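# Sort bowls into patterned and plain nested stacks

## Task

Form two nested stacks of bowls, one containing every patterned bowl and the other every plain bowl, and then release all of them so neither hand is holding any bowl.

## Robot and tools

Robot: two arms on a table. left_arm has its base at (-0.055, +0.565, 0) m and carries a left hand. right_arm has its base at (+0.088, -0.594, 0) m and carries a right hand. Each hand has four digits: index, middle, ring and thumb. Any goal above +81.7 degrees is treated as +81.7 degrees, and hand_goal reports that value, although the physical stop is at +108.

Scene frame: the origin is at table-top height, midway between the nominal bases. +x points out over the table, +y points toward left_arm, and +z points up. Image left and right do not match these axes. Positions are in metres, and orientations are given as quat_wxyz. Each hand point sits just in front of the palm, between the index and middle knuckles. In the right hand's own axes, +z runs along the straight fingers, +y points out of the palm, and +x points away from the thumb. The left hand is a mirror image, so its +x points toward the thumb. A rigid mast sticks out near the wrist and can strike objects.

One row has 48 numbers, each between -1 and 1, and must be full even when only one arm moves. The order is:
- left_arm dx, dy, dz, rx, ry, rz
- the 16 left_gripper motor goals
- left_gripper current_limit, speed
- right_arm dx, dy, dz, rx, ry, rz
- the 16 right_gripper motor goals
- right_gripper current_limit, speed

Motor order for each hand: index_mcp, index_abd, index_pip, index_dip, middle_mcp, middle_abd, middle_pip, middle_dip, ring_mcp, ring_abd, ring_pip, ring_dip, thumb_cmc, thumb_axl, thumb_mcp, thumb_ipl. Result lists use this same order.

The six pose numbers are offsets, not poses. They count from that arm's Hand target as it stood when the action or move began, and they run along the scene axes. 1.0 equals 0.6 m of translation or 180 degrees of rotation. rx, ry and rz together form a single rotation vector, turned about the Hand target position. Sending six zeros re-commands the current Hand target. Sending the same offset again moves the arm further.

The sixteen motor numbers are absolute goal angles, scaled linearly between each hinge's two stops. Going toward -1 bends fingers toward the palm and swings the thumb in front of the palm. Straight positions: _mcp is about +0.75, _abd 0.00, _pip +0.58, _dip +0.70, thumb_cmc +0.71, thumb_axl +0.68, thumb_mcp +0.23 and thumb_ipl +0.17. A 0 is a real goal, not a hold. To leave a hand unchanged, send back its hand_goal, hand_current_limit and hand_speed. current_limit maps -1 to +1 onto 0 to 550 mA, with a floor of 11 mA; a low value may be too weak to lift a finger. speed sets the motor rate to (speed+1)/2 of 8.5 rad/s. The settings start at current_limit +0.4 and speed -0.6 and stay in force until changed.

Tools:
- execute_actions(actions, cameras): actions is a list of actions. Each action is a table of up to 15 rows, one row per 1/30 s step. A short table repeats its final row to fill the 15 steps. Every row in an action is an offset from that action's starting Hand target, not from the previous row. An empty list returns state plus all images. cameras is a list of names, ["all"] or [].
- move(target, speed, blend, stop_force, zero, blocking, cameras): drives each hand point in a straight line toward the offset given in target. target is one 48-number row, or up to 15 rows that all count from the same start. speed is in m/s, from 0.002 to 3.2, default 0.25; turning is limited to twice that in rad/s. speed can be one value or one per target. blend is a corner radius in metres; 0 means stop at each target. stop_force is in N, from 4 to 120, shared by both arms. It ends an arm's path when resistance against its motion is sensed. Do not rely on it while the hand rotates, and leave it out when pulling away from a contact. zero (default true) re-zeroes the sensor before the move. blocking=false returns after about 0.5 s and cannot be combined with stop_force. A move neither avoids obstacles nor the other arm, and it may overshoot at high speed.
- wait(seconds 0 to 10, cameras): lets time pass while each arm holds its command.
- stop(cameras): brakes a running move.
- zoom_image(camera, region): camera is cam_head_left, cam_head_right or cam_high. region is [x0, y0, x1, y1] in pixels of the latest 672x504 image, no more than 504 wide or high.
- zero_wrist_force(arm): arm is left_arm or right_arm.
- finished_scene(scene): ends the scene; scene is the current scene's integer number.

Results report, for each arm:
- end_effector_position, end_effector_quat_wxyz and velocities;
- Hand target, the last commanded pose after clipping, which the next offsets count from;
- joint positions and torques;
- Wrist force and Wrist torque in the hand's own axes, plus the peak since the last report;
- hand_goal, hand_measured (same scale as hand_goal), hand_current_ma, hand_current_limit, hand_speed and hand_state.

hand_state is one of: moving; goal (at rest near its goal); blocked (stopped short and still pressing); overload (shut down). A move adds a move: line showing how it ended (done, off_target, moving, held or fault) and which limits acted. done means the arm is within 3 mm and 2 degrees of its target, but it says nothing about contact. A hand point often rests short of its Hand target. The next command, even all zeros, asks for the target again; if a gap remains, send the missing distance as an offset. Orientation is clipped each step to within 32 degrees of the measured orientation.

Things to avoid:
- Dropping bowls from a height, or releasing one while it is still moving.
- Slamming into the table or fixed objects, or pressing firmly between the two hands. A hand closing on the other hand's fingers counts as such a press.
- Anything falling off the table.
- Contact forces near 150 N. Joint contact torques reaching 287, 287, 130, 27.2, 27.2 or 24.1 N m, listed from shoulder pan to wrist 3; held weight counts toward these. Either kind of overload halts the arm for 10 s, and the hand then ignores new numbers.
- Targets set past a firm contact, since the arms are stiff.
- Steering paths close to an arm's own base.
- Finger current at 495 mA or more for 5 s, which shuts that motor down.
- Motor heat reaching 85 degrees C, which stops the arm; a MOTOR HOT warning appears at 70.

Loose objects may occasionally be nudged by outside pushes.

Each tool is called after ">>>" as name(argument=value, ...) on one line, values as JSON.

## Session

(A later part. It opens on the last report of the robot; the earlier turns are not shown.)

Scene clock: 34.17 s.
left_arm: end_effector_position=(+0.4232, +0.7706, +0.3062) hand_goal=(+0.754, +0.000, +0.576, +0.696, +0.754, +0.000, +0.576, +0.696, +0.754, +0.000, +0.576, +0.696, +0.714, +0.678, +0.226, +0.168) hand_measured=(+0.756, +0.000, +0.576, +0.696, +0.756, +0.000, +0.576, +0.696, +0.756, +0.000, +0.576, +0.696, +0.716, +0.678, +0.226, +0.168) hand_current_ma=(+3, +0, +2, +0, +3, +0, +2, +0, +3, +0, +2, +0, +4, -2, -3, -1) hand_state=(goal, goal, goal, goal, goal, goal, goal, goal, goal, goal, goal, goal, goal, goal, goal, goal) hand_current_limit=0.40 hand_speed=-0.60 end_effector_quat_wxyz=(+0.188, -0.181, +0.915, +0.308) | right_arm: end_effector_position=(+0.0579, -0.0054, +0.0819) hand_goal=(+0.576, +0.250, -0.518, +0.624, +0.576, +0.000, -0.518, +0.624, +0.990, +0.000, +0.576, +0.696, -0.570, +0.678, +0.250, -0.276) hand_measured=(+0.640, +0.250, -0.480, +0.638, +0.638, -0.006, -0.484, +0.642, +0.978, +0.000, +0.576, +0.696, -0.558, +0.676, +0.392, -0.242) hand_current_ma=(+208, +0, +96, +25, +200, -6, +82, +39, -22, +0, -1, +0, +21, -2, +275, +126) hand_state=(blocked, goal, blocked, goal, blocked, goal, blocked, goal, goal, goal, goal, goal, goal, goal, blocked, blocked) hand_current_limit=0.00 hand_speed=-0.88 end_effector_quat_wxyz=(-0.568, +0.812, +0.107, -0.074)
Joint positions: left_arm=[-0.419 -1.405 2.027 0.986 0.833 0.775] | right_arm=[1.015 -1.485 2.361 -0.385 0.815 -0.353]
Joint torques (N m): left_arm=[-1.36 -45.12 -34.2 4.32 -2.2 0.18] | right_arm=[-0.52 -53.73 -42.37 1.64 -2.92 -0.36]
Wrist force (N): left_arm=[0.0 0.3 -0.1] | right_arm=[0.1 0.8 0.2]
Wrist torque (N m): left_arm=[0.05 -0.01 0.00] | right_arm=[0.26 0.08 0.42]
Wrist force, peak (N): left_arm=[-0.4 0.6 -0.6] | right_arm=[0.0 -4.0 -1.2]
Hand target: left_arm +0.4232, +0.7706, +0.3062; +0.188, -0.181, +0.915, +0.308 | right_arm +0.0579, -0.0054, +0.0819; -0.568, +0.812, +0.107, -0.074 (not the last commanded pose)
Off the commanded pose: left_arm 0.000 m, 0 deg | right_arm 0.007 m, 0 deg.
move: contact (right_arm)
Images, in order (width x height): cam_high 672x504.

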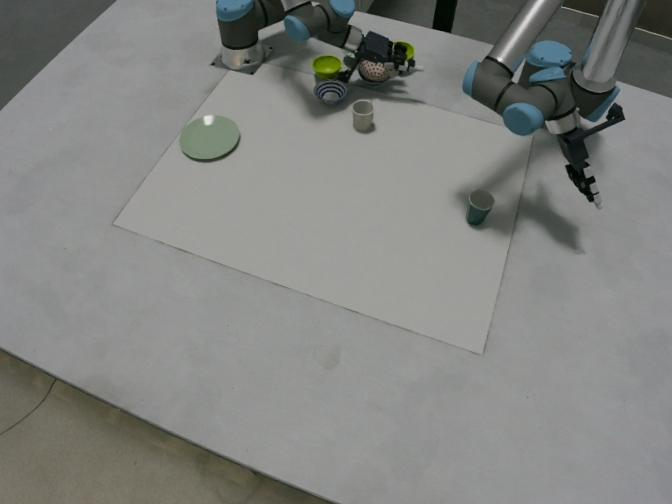

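>>> move(target=[0,0,0,0,0,0,0.754,0,0.576,0.696,0.754,0,0.576,0.696,0.754,0,0.576,0.696,0.714,0.678,0.226,0.168,0.4,-0.6,0,0,0,0,0,0,0.986,0.25,-0.518,0.624,0.986,0,-0.518,0.624,0.99,0,0.576,0.696,-0.57,0.678,0.574,-0.276,0,-0.88])

>>> move(target=[[0,0,0,0,0,0,0.754,0,0.576,0.696,0.754,0,0.576,0.696,0.754,0,0.576,0.696,0.714,0.678,0.226,0.168,0.4,-0.6,0,0,0.147,0,0,0,0.986,0.25,-0.518,0.624,0.986,0,-0.518,0.624,0.99,0,0.576,0.696,-0.57,0.678,0.574,-0.276,0,-0.8],[0,0,0,0,0,0,0.754,0,0.576,0.696,0.754,0,0.576,0.696,0.754,0,0.576,0.696,0.714,0.678,0.226,0.168,0.4,-0.6,-0.1848,-0.2035,0.1135,0,0,-0.25,0.986,0.25,-0.518,0.624,0.986,0,-0.518,0.624,0.99,0,0.576,0.696,-0.57,0.678,0.574,-0.276,0,-0.8]], speed=[0.15,0.35], blend=[0.02,0], cameras=["cam_high"])

>>> zoom_image(camera="cam_high", region=[290, 15, 430, 120])

Scene clock: 36.23 s.
left_arm: end_effector_position=(+0.4232, +0.7706, +0.3062) hand_goal=(+0.754, +0.000, +0.576, +0.696, +0.754, +0.000, +0.576, +0.696, +0.754, +0.000, +0.576, +0.696, +0.714, +0.678, +0.226, +0.168) hand_measured=(+0.756, +0.000, +0.576, +0.696, +0.756, +0.000, +0.576, +0.696, +0.756, +0.000, +0.576, +0.696, +0.716, +0.678, +0.226, +0.168) hand_current_ma=(+3, +0, +2, +0, +3, +0, +2, +0, +3, +0, +2, +0, +4, -2, -3, -1) hand_state=(goal, goal, goal, goal, goal, goal, goal, goal, goal, goal, goal, goal, goal, goal, goal, goal) hand_current_limit=0.40 hand_speed=-0.60 end_effector_quat_wxyz=(+0.188, -0.181, +0.915, +0.308) | right_arm: end_effector_position=(+0.0579, -0.0054, +0.0820) hand_goal=(+0.986, +0.250, -0.518, +0.624, +0.986, +0.000, -0.518, +0.624, +0.990, +0.000, +0.576, +0.696, -0.570, +0.678, +0.574, -0.276) hand_measured=(+0.964, +0.250, -0.516, +0.626, +0.964, -0.004, -0.516, +0.628, +0.978, +0.000, +0.576, +0.696, -0.568, +0.676, +0.566, -0.274) hand_current_ma=(-49, +0, +3, +3, -51, -4, +2, +4, -22, +0, -1, +0, +3, -2, -17, +3) hand_state=(blocked, goal, goal, goal, blocked, goal, goal, goal, goal, goal, goal, goal, goal, goal, goal, goal) hand_current_limit=0.00 hand_speed=-0.88 end_effector_quat_wxyz=(-0.568, +0.812, +0.107, -0.074)
Joint positions: left_arm=[-0.419 -1.405 2.027 0.986 0.833 0.775] | right_arm=[1.015 -1.485 2.361 -0.385 0.815 -0.353]
Joint torques (N m): left_arm=[-0.99 -46.76 -34.79 4.41 -1.94 0.35] | right_arm=[3.61 -47.02 -37.51 1.68 -2.76 -1.53]
Wrist force (N): left_arm=[-0.3 0.3 -0.5] | right_arm=[-0.2 -1.1 -0.2]
Wrist torque (N m): left_arm=[0.08 0.02 -0.02] | right_arm=[0.20 0.11 0.40]
Wrist force, peak (N): left_arm=[-0.8 0.3 -0.7] | right_arm=[0.2 -1.5 -0.2]
Hand target: left_arm +0.4232, +0.7706, +0.3062; +0.188, -0.181, +0.915, +0.308 | right_arm +0.0579, -0.0054, +0.0819; -0.568, +0.812, +0.107, -0.074
Off the commanded pose: left_arm 0.000 m, 0 deg | right_arm 0.000 m, 0 deg.
move: done

Scene clock: 38.93 s.
left_arm: end_effector_position=(+0.4232, +0.7706, +0.3062) hand_goal=(+0.754, +0.000, +0.576, +0.696, +0.754, +0.000, +0.576, +0.696, +0.754, +0.000, +0.576, +0.696, +0.714, +0.678, +0.226, +0.168) hand_measured=(+0.756, +0.000, +0.576, +0.696, +0.756, +0.000, +0.576, +0.696, +0.756, +0.000, +0.576, +0.696, +0.716, +0.678, +0.226, +0.168) hand_current_ma=(+3, +0, +2, +0, +3, +0, +2, +0, +3, +0, +2, +0, +4, -2, -3, -1) hand_state=(goal, goal, goal, goal, goal, goal, goal, goal, goal, goal, goal, goal, goal, goal, goal, goal) hand_current_limit=0.40 hand_speed=-0.60 end_effector_quat_wxyz=(+0.188, -0.181, +0.915, +0.308) | right_arm: end_effector_position=(-0.0530, -0.1275, +0.1500) hand_goal=(+0.986, +0.250, -0.518, +0.624, +0.986, +0.000, -0.518, +0.624, +0.990, +0.000, +0.576, +0.696, -0.570, +0.678, +0.574, -0.276) hand_measured=(+0.968, +0.250, -0.516, +0.626, +0.968, -0.002, -0.516, +0.628, +0.978, +0.000, +0.576, +0.696, -0.568, +0.676, +0.566, -0.274) hand_current_ma=(-41, +0, +2, +3, -42, -3, +2, +4, -22, +0, -1, +0, +1, -2, -15, +3) hand_state=(goal, goal, goal, goal, goal, goal, goal, goal, goal, goal, goal, goal, goal, goal, goal, goal) hand_current_limit=0.00 hand_speed=-0.80 end_effector_quat_wxyz=(-0.553, +0.792, -0.212, +0.149)
Joint positions: left_arm=[-0.419 -1.405 2.027 0.986 0.833 0.775] | right_arm=[1.737 -1.694 2.388 -0.253 2.21 0.274]
Joint torques (N m): left_arm=[0.01 -46.42 -34.49 4.64 -2.02 0.13] | right_arm=[11.02 -11.76 -46.69 3.1 3.59 2.72]
Wrist force (N): left_arm=[-0.2 -0.2 -0.3] | right_arm=[-0.3 -0.8 -0.1]
Wrist torque (N m): left_arm=[0.01 0.00 -0.01] | right_arm=[0.19 0.17 0.20]
Wrist force, peak (N): left_arm=[0.1 0.5 -0.8] | right_arm=[-0.5 -3.3 0.1]
Hand target: left_arm +0.4232, +0.7706, +0.3062; +0.188, -0.181, +0.915, +0.308 | right_arm -0.0530, -0.1275, +0.1500; -0.553, +0.792, -0.212, +0.149
Off the commanded pose: left_arm 0.000 m, 0 deg | right_arm 0.000 m, 0 deg.
move: done
Images, in order (width x height): cam_high 672x504.

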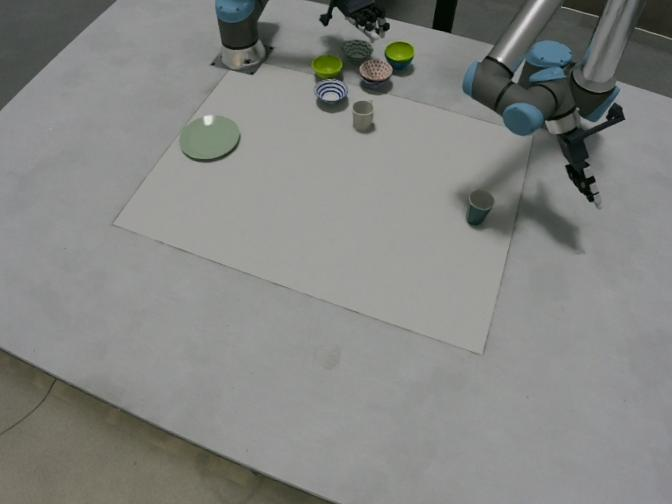

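Scaled by 3.600.

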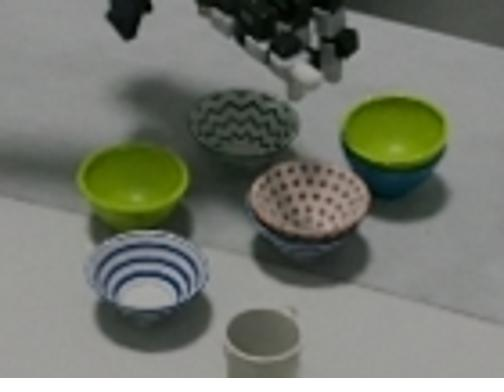

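>>> zoom_image(camera="cam_high", region=[320, 5, 400, 80])

Scaled by 6.300.

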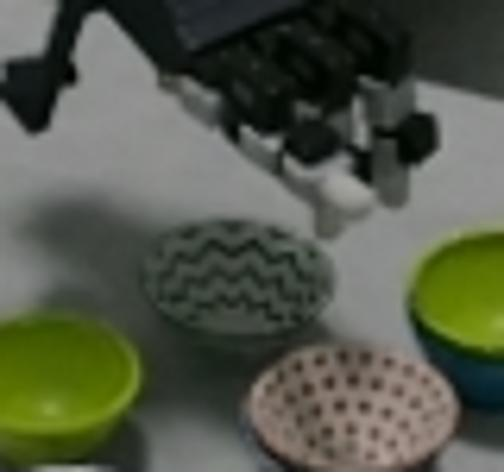

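>>> move(target=[0,0,0,0,0,0,0.754,0,0.576,0.696,0.754,0,0.576,0.696,0.754,0,0.576,0.696,0.714,0.678,0.226,0.168,0.4,-0.6,0.0035,0.0017,-0.14,0,0,0,0.986,0.25,-0.518,0.624,0.986,0,-0.518,0.624,0.99,0,0.576,0.696,-0.57,0.678,0.574,-0.276,0,-0.8], speed=0.13, stop_force=5)

>>> execute_actions(actions=[], cameras=["cam_high"])

>>> zoom_image(camera="cam_high", region=[320, 15, 430, 98])

Scene clock: 41.70 s.
left_arm: end_effector_position=(+0.4232, +0.7706, +0.3062) hand_goal=(+0.754, +0.000, +0.576, +0.696, +0.754, +0.000, +0.576, +0.696, +0.754, +0.000, +0.576, +0.696, +0.714, +0.678, +0.226, +0.168) hand_measured=(+0.756, +0.000, +0.576, +0.696, +0.756, +0.000, +0.576, +0.696, +0.756, +0.000, +0.576, +0.696, +0.716, +0.678, +0.226, +0.168) hand_current_ma=(+3, +0, +2, +0, +3, +0, +2, +0, +3, +0, +2, +0, +4, -2, -3, -1) hand_state=(goal, goal, goal, goal, goal, goal, goal, goal, goal, goal, goal, goal, goal, goal, goal, goal) hand_current_limit=0.40 hand_speed=-0.60 end_effector_quat_wxyz=(+0.188, -0.181, +0.915, +0.308) | right_arm: end_effector_position=(-0.0509, -0.1265, +0.0660) hand_goal=(+0.986, +0.250, -0.518, +0.624, +0.986, +0.000, -0.518, +0.624, +0.990, +0.000, +0.576, +0.696, -0.570, +0.678, +0.574, -0.276) hand_measured=(+0.968, +0.250, -0.516, +0.626, +0.968, -0.002, -0.516, +0.628, +0.978, +0.000, +0.576, +0.696, -0.568, +0.676, +0.568, -0.274) hand_current_ma=(-41, +0, +2, +3, -42, -3, +1, +4, -22, +0, -1, +0, +1, -2, -15, +3) hand_state=(goal, goal, goal, goal, goal, goal, goal, goal, goal, goal, goal, goal, goal, goal, goal, goal) hand_current_limit=0.00 hand_speed=-0.80 end_effector_quat_wxyz=(-0.553, +0.792, -0.212, +0.149)
Joint positions: left_arm=[-0.419 -1.405 2.027 0.986 0.833 0.775] | right_arm=[1.73 -1.544 2.463 -0.479 2.204 0.27]
Joint torques (N m): left_arm=[-0.8 -45.85 -35.16 4.84 -1.94 0.16] | right_arm=[-5.32 -17.66 -15.07 -2.43 -1.59 -0.62]
Wrist force (N): left_arm=[-0.2 0.0 -0.4] | right_arm=[-0.2 -0.8 -0.2]
Wrist torque (N m): left_arm=[0.03 0.01 -0.02] | right_arm=[0.22 0.15 0.20]
Wrist force, peak (N): left_arm=[-0.1 0.2 -1.1] | right_arm=[-0.8 -2.3 0.0]
Hand target: left_arm +0.4232, +0.7706, +0.3062; +0.188, -0.181, +0.915, +0.308 | right_arm -0.0509, -0.1265, +0.0660; -0.553, +0.792, -0.212, +0.149
Off the commanded pose: left_arm 0.000 m, 0 deg | right_arm 0.000 m, 0 deg.
move: done

Scene clock: 41.70 s.
left_arm: end_effector_position=(+0.4232, +0.7706, +0.3062) hand_goal=(+0.754, +0.000, +0.576, +0.696, +0.754, +0.000, +0.576, +0.696, +0.754, +0.000, +0.576, +0.696, +0.714, +0.678, +0.226, +0.168) hand_measured=(+0.756, +0.000, +0.576, +0.696, +0.756, +0.000, +0.576, +0.696, +0.756, +0.000, +0.576, +0.696, +0.716, +0.678, +0.226, +0.168) hand_current_ma=(+3, +0, +2, +0, +3, +0, +2, +0, +3, +0, +2, +0, +4, -2, -3, -1) hand_state=(goal, goal, goal, goal, goal, goal, goal, goal, goal, goal, goal, goal, goal, goal, goal, goal) hand_current_limit=0.40 hand_speed=-0.60 end_effector_quat_wxyz=(+0.188, -0.181, +0.915, +0.308) | right_arm: end_effector_position=(-0.0509, -0.1265, +0.0660) hand_goal=(+0.986, +0.250, -0.518, +0.624, +0.986, +0.000, -0.518, +0.624, +0.990, +0.000, +0.576, +0.696, -0.570, +0.678, +0.574, -0.276) hand_measured=(+0.968, +0.250, -0.516, +0.626, +0.968, -0.002, -0.516, +0.628, +0.978, +0.000, +0.576, +0.696, -0.568, +0.676, +0.568, -0.274) hand_current_ma=(-41, +0, +2, +3, -42, -3, +1, +4, -22, +0, -1, +0, +1, -2, -15, +3) hand_state=(goal, goal, goal, goal, goal, goal, goal, goal, goal, goal, goal, goal, goal, goal, goal, goal) hand_current_limit=0.00 hand_speed=-0.80 end_effector_quat_wxyz=(-0.553, +0.792, -0.212, +0.149)
Joint positions: left_arm=[-0.419 -1.405 2.027 0.986 0.833 0.775] | right_arm=[1.73 -1.544 2.463 -0.479 2.204 0.27]
Joint velocities: within noise
Joint torques (N m): left_arm=[-0.8 -45.85 -35.16 4.84 -1.94 0.16] | right_arm=[-5.32 -17.66 -15.07 -2.43 -1.59 -0.62]
Motor temperatures (°C): left_arm=[26 29 25 37 26 37] | right_arm=[29 31 26 32 40 33]
Wrist force (N): left_arm=[-0.2 0.0 -0.4] | right_arm=[-0.2 -0.8 -0.2]
Wrist torque (N m): left_arm=[0.03 0.01 -0.02] | right_arm=[0.22 0.15 0.20]
Wrist force, peak (N): left_arm=[-0.2 0.0 -0.4] | right_arm=[-0.2 -0.8 -0.2]
Hand target: left_arm +0.4232, +0.7706, +0.3062; +0.188, -0.181, +0.915, +0.308 | right_arm -0.0509, -0.1265, +0.0660; -0.553, +0.792, -0.212, +0.149
Off the commanded pose: left_arm 0.000 m, 0 deg | right_arm 0.000 m, 0 deg.
Images, in order (width x height): cam_high 672x504.

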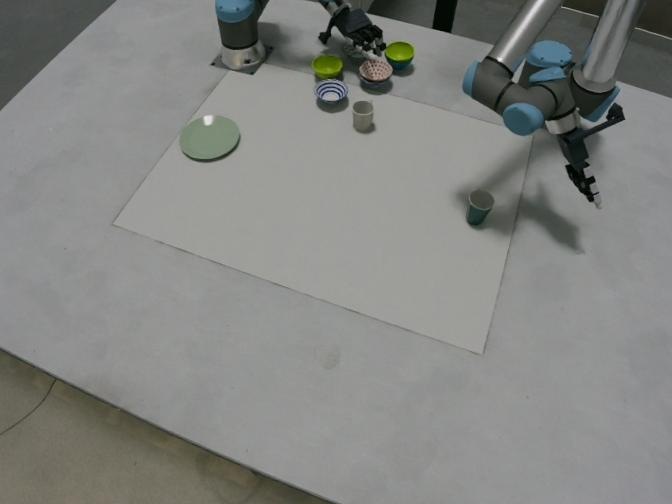

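Scaled by 4.582.

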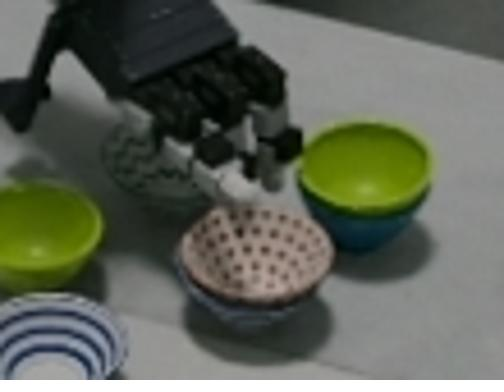

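>>> move(target=[0,0,0,0,0,0,0.754,0,0.576,0.696,0.754,0,0.576,0.696,0.754,0,0.576,0.696,0.714,0.678,0.226,0.168,0.4,-0.6,0,0,0,0,0,0,0.575,0.25,-0.518,0.624,0.575,0,-0.518,0.624,0.99,0,0.576,0.696,-0.57,0.678,0.25,-0.276,0,-0.88])

>>> move(target=[[0,0,0,0,0,0,0.754,0,0.576,0.696,0.754,0,0.576,0.696,0.754,0,0.576,0.696,0.714,0.678,0.226,0.168,0.4,-0.6,0,0,0.165,0,0,0,0.575,0.25,-0.518,0.624,0.575,0,-0.518,0.624,0.99,0,0.576,0.696,-0.57,0.678,0.25,-0.276,0,-0.88],[0,0,0,0,0,0,0.754,0,0.576,0.696,0.754,0,0.576,0.696,0.754,0,0.576,0.696,0.714,0.678,0.226,0.168,0.4,-0.6,0.1898,0.2038,0.165,0,0,0.1667,0.575,0.25,-0.518,0.624,0.575,0,-0.518,0.624,0.99,0,0.576,0.696,-0.57,0.678,0.25,-0.276,0,-0.88]], speed=[0.13,0.3], blend=[0.02,0], cameras=["cam_high"])

>>> zoom_image(camera="cam_high", region=[345, 25, 415, 90])

Scene clock: 43.43 s.
left_arm: end_effector_position=(+0.4232, +0.7706, +0.3062) hand_goal=(+0.754, +0.000, +0.576, +0.696, +0.754, +0.000, +0.576, +0.696, +0.754, +0.000, +0.576, +0.696, +0.714, +0.678, +0.226, +0.168) hand_measured=(+0.756, +0.000, +0.576, +0.696, +0.756, +0.000, +0.576, +0.696, +0.756, +0.000, +0.576, +0.696, +0.716, +0.678, +0.226, +0.168) hand_current_ma=(+3, +0, +2, +0, +3, +0, +2, +0, +3, +0, +2, +0, +4, -2, -3, -1) hand_state=(goal, goal, goal, goal, goal, goal, goal, goal, goal, goal, goal, goal, goal, goal, goal, goal) hand_current_limit=0.40 hand_speed=-0.60 end_effector_quat_wxyz=(+0.188, -0.181, +0.915, +0.308) | right_arm: end_effector_position=(-0.0509, -0.1264, +0.0660) hand_goal=(+0.576, +0.250, -0.518, +0.624, +0.576, +0.000, -0.518, +0.624, +0.990, +0.000, +0.576, +0.696, -0.570, +0.678, +0.250, -0.276) hand_measured=(+0.642, +0.250, -0.492, +0.632, +0.700, -0.002, -0.496, +0.634, +0.978, +0.000, +0.576, +0.696, -0.566, +0.676, +0.364, -0.258) hand_current_ma=(+215, +0, +58, +11, +275, -3, +50, +19, -22, +0, -1, +0, +6, -2, +275, +58) hand_state=(blocked, goal, blocked, goal, blocked, goal, blocked, goal, goal, goal, goal, goal, goal, goal, blocked, goal) hand_current_limit=0.00 hand_speed=-0.88 end_effector_quat_wxyz=(-0.553, +0.792, -0.212, +0.149)
Joint positions: left_arm=[-0.419 -1.405 2.027 0.986 0.833 0.775] | right_arm=[1.73 -1.544 2.463 -0.479 2.204 0.27]
Joint torques (N m): left_arm=[-1.03 -45.55 -34.64 4.71 -1.78 0.12] | right_arm=[-4.88 -18.54 -15.56 -1.36 -1.5 -0.55]
Wrist force (N): left_arm=[-0.1 0.5 -0.7] | right_arm=[-0.5 -3.2 -0.7]
Wrist torque (N m): left_arm=[0.13 -0.01 -0.02] | right_arm=[0.20 0.19 0.20]
Wrist force, peak (N): left_arm=[-0.6 0.4 -0.7] | right_arm=[-0.4 -3.4 -0.8]
Hand target: left_arm +0.4232, +0.7706, +0.3062; +0.188, -0.181, +0.915, +0.308 | right_arm -0.0509, -0.1265, +0.0660; -0.553, +0.792, -0.212, +0.149
Off the commanded pose: left_arm 0.000 m, 0 deg | right_arm 0.000 m, 0 deg.
move: done

Scene clock: 45.97 s.
left_arm: end_effector_position=(+0.4232, +0.7706, +0.3062) hand_goal=(+0.754, +0.000, +0.576, +0.696, +0.754, +0.000, +0.576, +0.696, +0.754, +0.000, +0.576, +0.696, +0.714, +0.678, +0.226, +0.168) hand_measured=(+0.756, +0.000, +0.576, +0.696, +0.756, +0.000, +0.576, +0.696, +0.756, +0.000, +0.576, +0.696, +0.716, +0.678, +0.226, +0.168) hand_current_ma=(+3, +0, +2, +0, +3, +0, +2, +0, +3, +0, +2, +0, +4, -2, -3, -1) hand_state=(goal, goal, goal, goal, goal, goal, goal, goal, goal, goal, goal, goal, goal, goal, goal, goal) hand_current_limit=0.40 hand_speed=-0.60 end_effector_quat_wxyz=(+0.188, -0.181, +0.915, +0.308) | right_arm: end_effector_position=(+0.0630, -0.0042, +0.1651) hand_goal=(+0.576, +0.250, -0.518, +0.624, +0.576, +0.000, -0.518, +0.624, +0.990, +0.000, +0.576, +0.696, -0.570, +0.678, +0.250, -0.276) hand_measured=(+0.626, +0.250, -0.490, +0.634, +0.670, -0.006, -0.482, +0.646, +0.978, +0.000, +0.576, +0.696, -0.556, +0.676, +0.364, -0.246) hand_current_ma=(+152, +0, +66, +15, +275, -9, +94, +50, -22, +0, -1, +0, +30, -2, +275, +110) hand_state=(blocked, goal, blocked, goal, blocked, goal, blocked, blocked, goal, goal, goal, goal, goal, goal, blocked, blocked) hand_current_limit=0.00 hand_speed=-0.88 end_effector_quat_wxyz=(-0.573, +0.819, +0.000, +0.001)
Joint positions: left_arm=[-0.419 -1.405 2.027 0.986 0.833 0.775] | right_arm=[1.114 -1.67 2.329 -0.272 1.142 -0.169]
Joint torques (N m): left_arm=[0.65 -45.41 -34.64 4.51 -1.83 0] | right_arm=[-6.48 -16.61 -50.15 2.03 -3.72 -1.75]
Wrist force (N): left_arm=[-0.3 0.1 -0.4] | right_arm=[-0.1 1.3 1.1]
Wrist torque (N m): left_arm=[0.05 0.02 -0.03] | right_arm=[0.25 0.16 0.41]
Wrist force, peak (N): left_arm=[-0.9 0.1 -0.3] | right_arm=[0.0 -3.1 -0.7]
Hand target: left_arm +0.4232, +0.7706, +0.3062; +0.188, -0.181, +0.915, +0.308 | right_arm +0.0630, -0.0042, +0.1650; -0.573, +0.819, +0.000, +0.000
Off the commanded pose: left_arm 0.000 m, 0 deg | right_arm 0.000 m, 0 deg.
move: done
Images, in order (width x height): cam_high 672x504.

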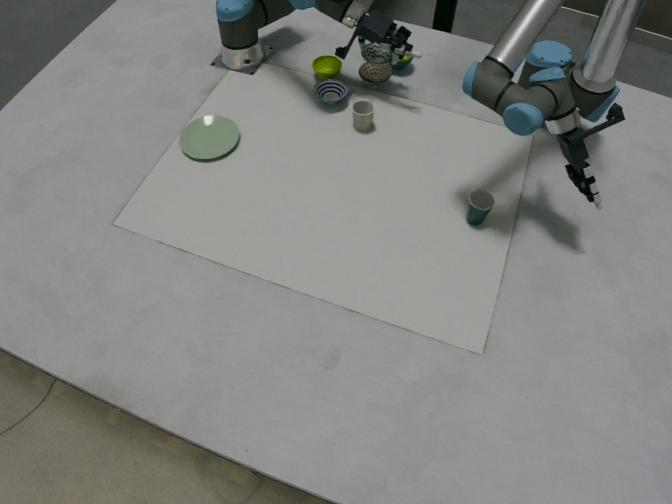

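Scaled by 7.200.

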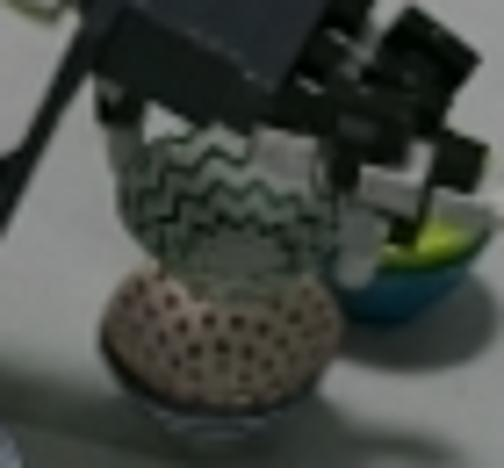

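>>> move(target=[0,0,0,0,0,0,0.754,0,0.576,0.696,0.754,0,0.576,0.696,0.754,0,0.576,0.696,0.714,0.678,0.226,0.168,0.4,-0.6,0,0.0033,-0.145,0,0,0,0.575,0.25,-0.518,0.624,0.575,0,-0.518,0.624,0.99,0,0.576,0.696,-0.57,0.678,0.25,-0.276,0,-0.88], speed=0.08, stop_force=4, cameras=["cam_high"])

>>> zoom_image(camera="cam_high", region=[345, 25, 415, 90])

Scene clock: 48.43 s.
left_arm: end_effector_position=(+0.4232, +0.7706, +0.3062) hand_goal=(+0.754, +0.000, +0.576, +0.696, +0.754, +0.000, +0.576, +0.696, +0.754, +0.000, +0.576, +0.696, +0.714, +0.678, +0.226, +0.168) hand_measured=(+0.756, +0.000, +0.576, +0.696, +0.756, +0.000, +0.576, +0.696, +0.756, +0.000, +0.576, +0.696, +0.716, +0.678, +0.226, +0.168) hand_current_ma=(+3, +0, +2, +0, +3, +0, +2, +0, +3, +0, +2, +0, +4, -2, -3, -1) hand_state=(goal, goal, goal, goal, goal, goal, goal, goal, goal, goal, goal, goal, goal, goal, goal, goal) hand_current_limit=0.40 hand_speed=-0.60 end_effector_quat_wxyz=(+0.188, -0.181, +0.915, +0.308) | right_arm: end_effector_position=(+0.0629, -0.0033, +0.0972) hand_goal=(+0.576, +0.250, -0.518, +0.624, +0.576, +0.000, -0.518, +0.624, +0.990, +0.000, +0.576, +0.696, -0.570, +0.678, +0.250, -0.276) hand_measured=(+0.620, +0.252, -0.486, +0.636, +0.654, -0.006, -0.480, +0.646, +0.978, +0.000, +0.576, +0.696, -0.548, +0.676, +0.376, -0.244) hand_current_ma=(+129, +1, +79, +20, +271, -9, +97, +51, -22, +0, -1, +0, +49, -1, +275, +112) hand_state=(blocked, goal, blocked, goal, blocked, goal, blocked, blocked, goal, goal, goal, goal, blocked, goal, blocked, blocked) hand_current_limit=0.00 hand_speed=-0.88 end_effector_quat_wxyz=(-0.573, +0.820, +0.000, +0.000)
Joint positions: left_arm=[-0.419 -1.405 2.027 0.986 0.833 0.775] | right_arm=[1.116 -1.562 2.388 -0.439 1.143 -0.169]
Joint torques (N m): left_arm=[0.3 -44.86 -34.7 4.61 -2.22 0.09] | right_arm=[-6.1 -49.65 -44.8 1.84 -1.81 -0.61]
Wrist force (N): left_arm=[-0.3 0.3 -1.0] | right_arm=[0.2 0.8 0.8]
Wrist torque (N m): left_arm=[0.13 0.01 -0.04] | right_arm=[0.22 0.09 0.41]
Wrist force, peak (N): left_arm=[-0.3 0.3 -1.0] | right_arm=[-1.9 -4.7 -1.7]
Hand target: left_arm +0.4232, +0.7706, +0.3062; +0.188, -0.181, +0.915, +0.308 | right_arm +0.0629, -0.0033, +0.0973; -0.573, +0.820, +0.000, +0.000 (not the last commanded pose)
Off the commanded pose: left_arm 0.000 m, 0 deg | right_arm 0.019 m, 0 deg.
move: contact (right_arm)
Images, in order (width x height): cam_high 672x504.

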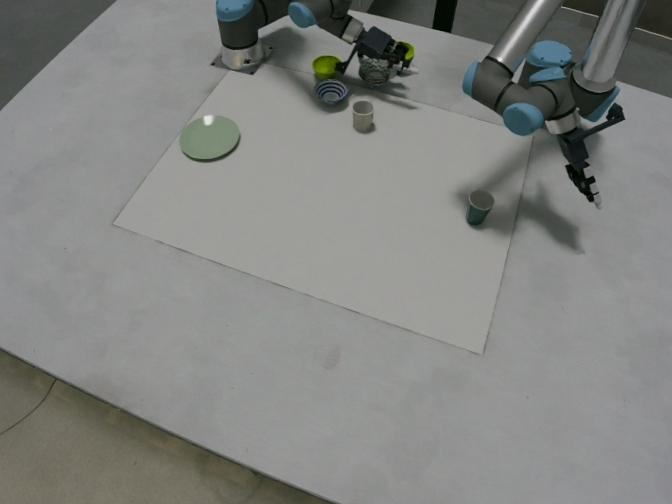

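Scaled by 7.200.

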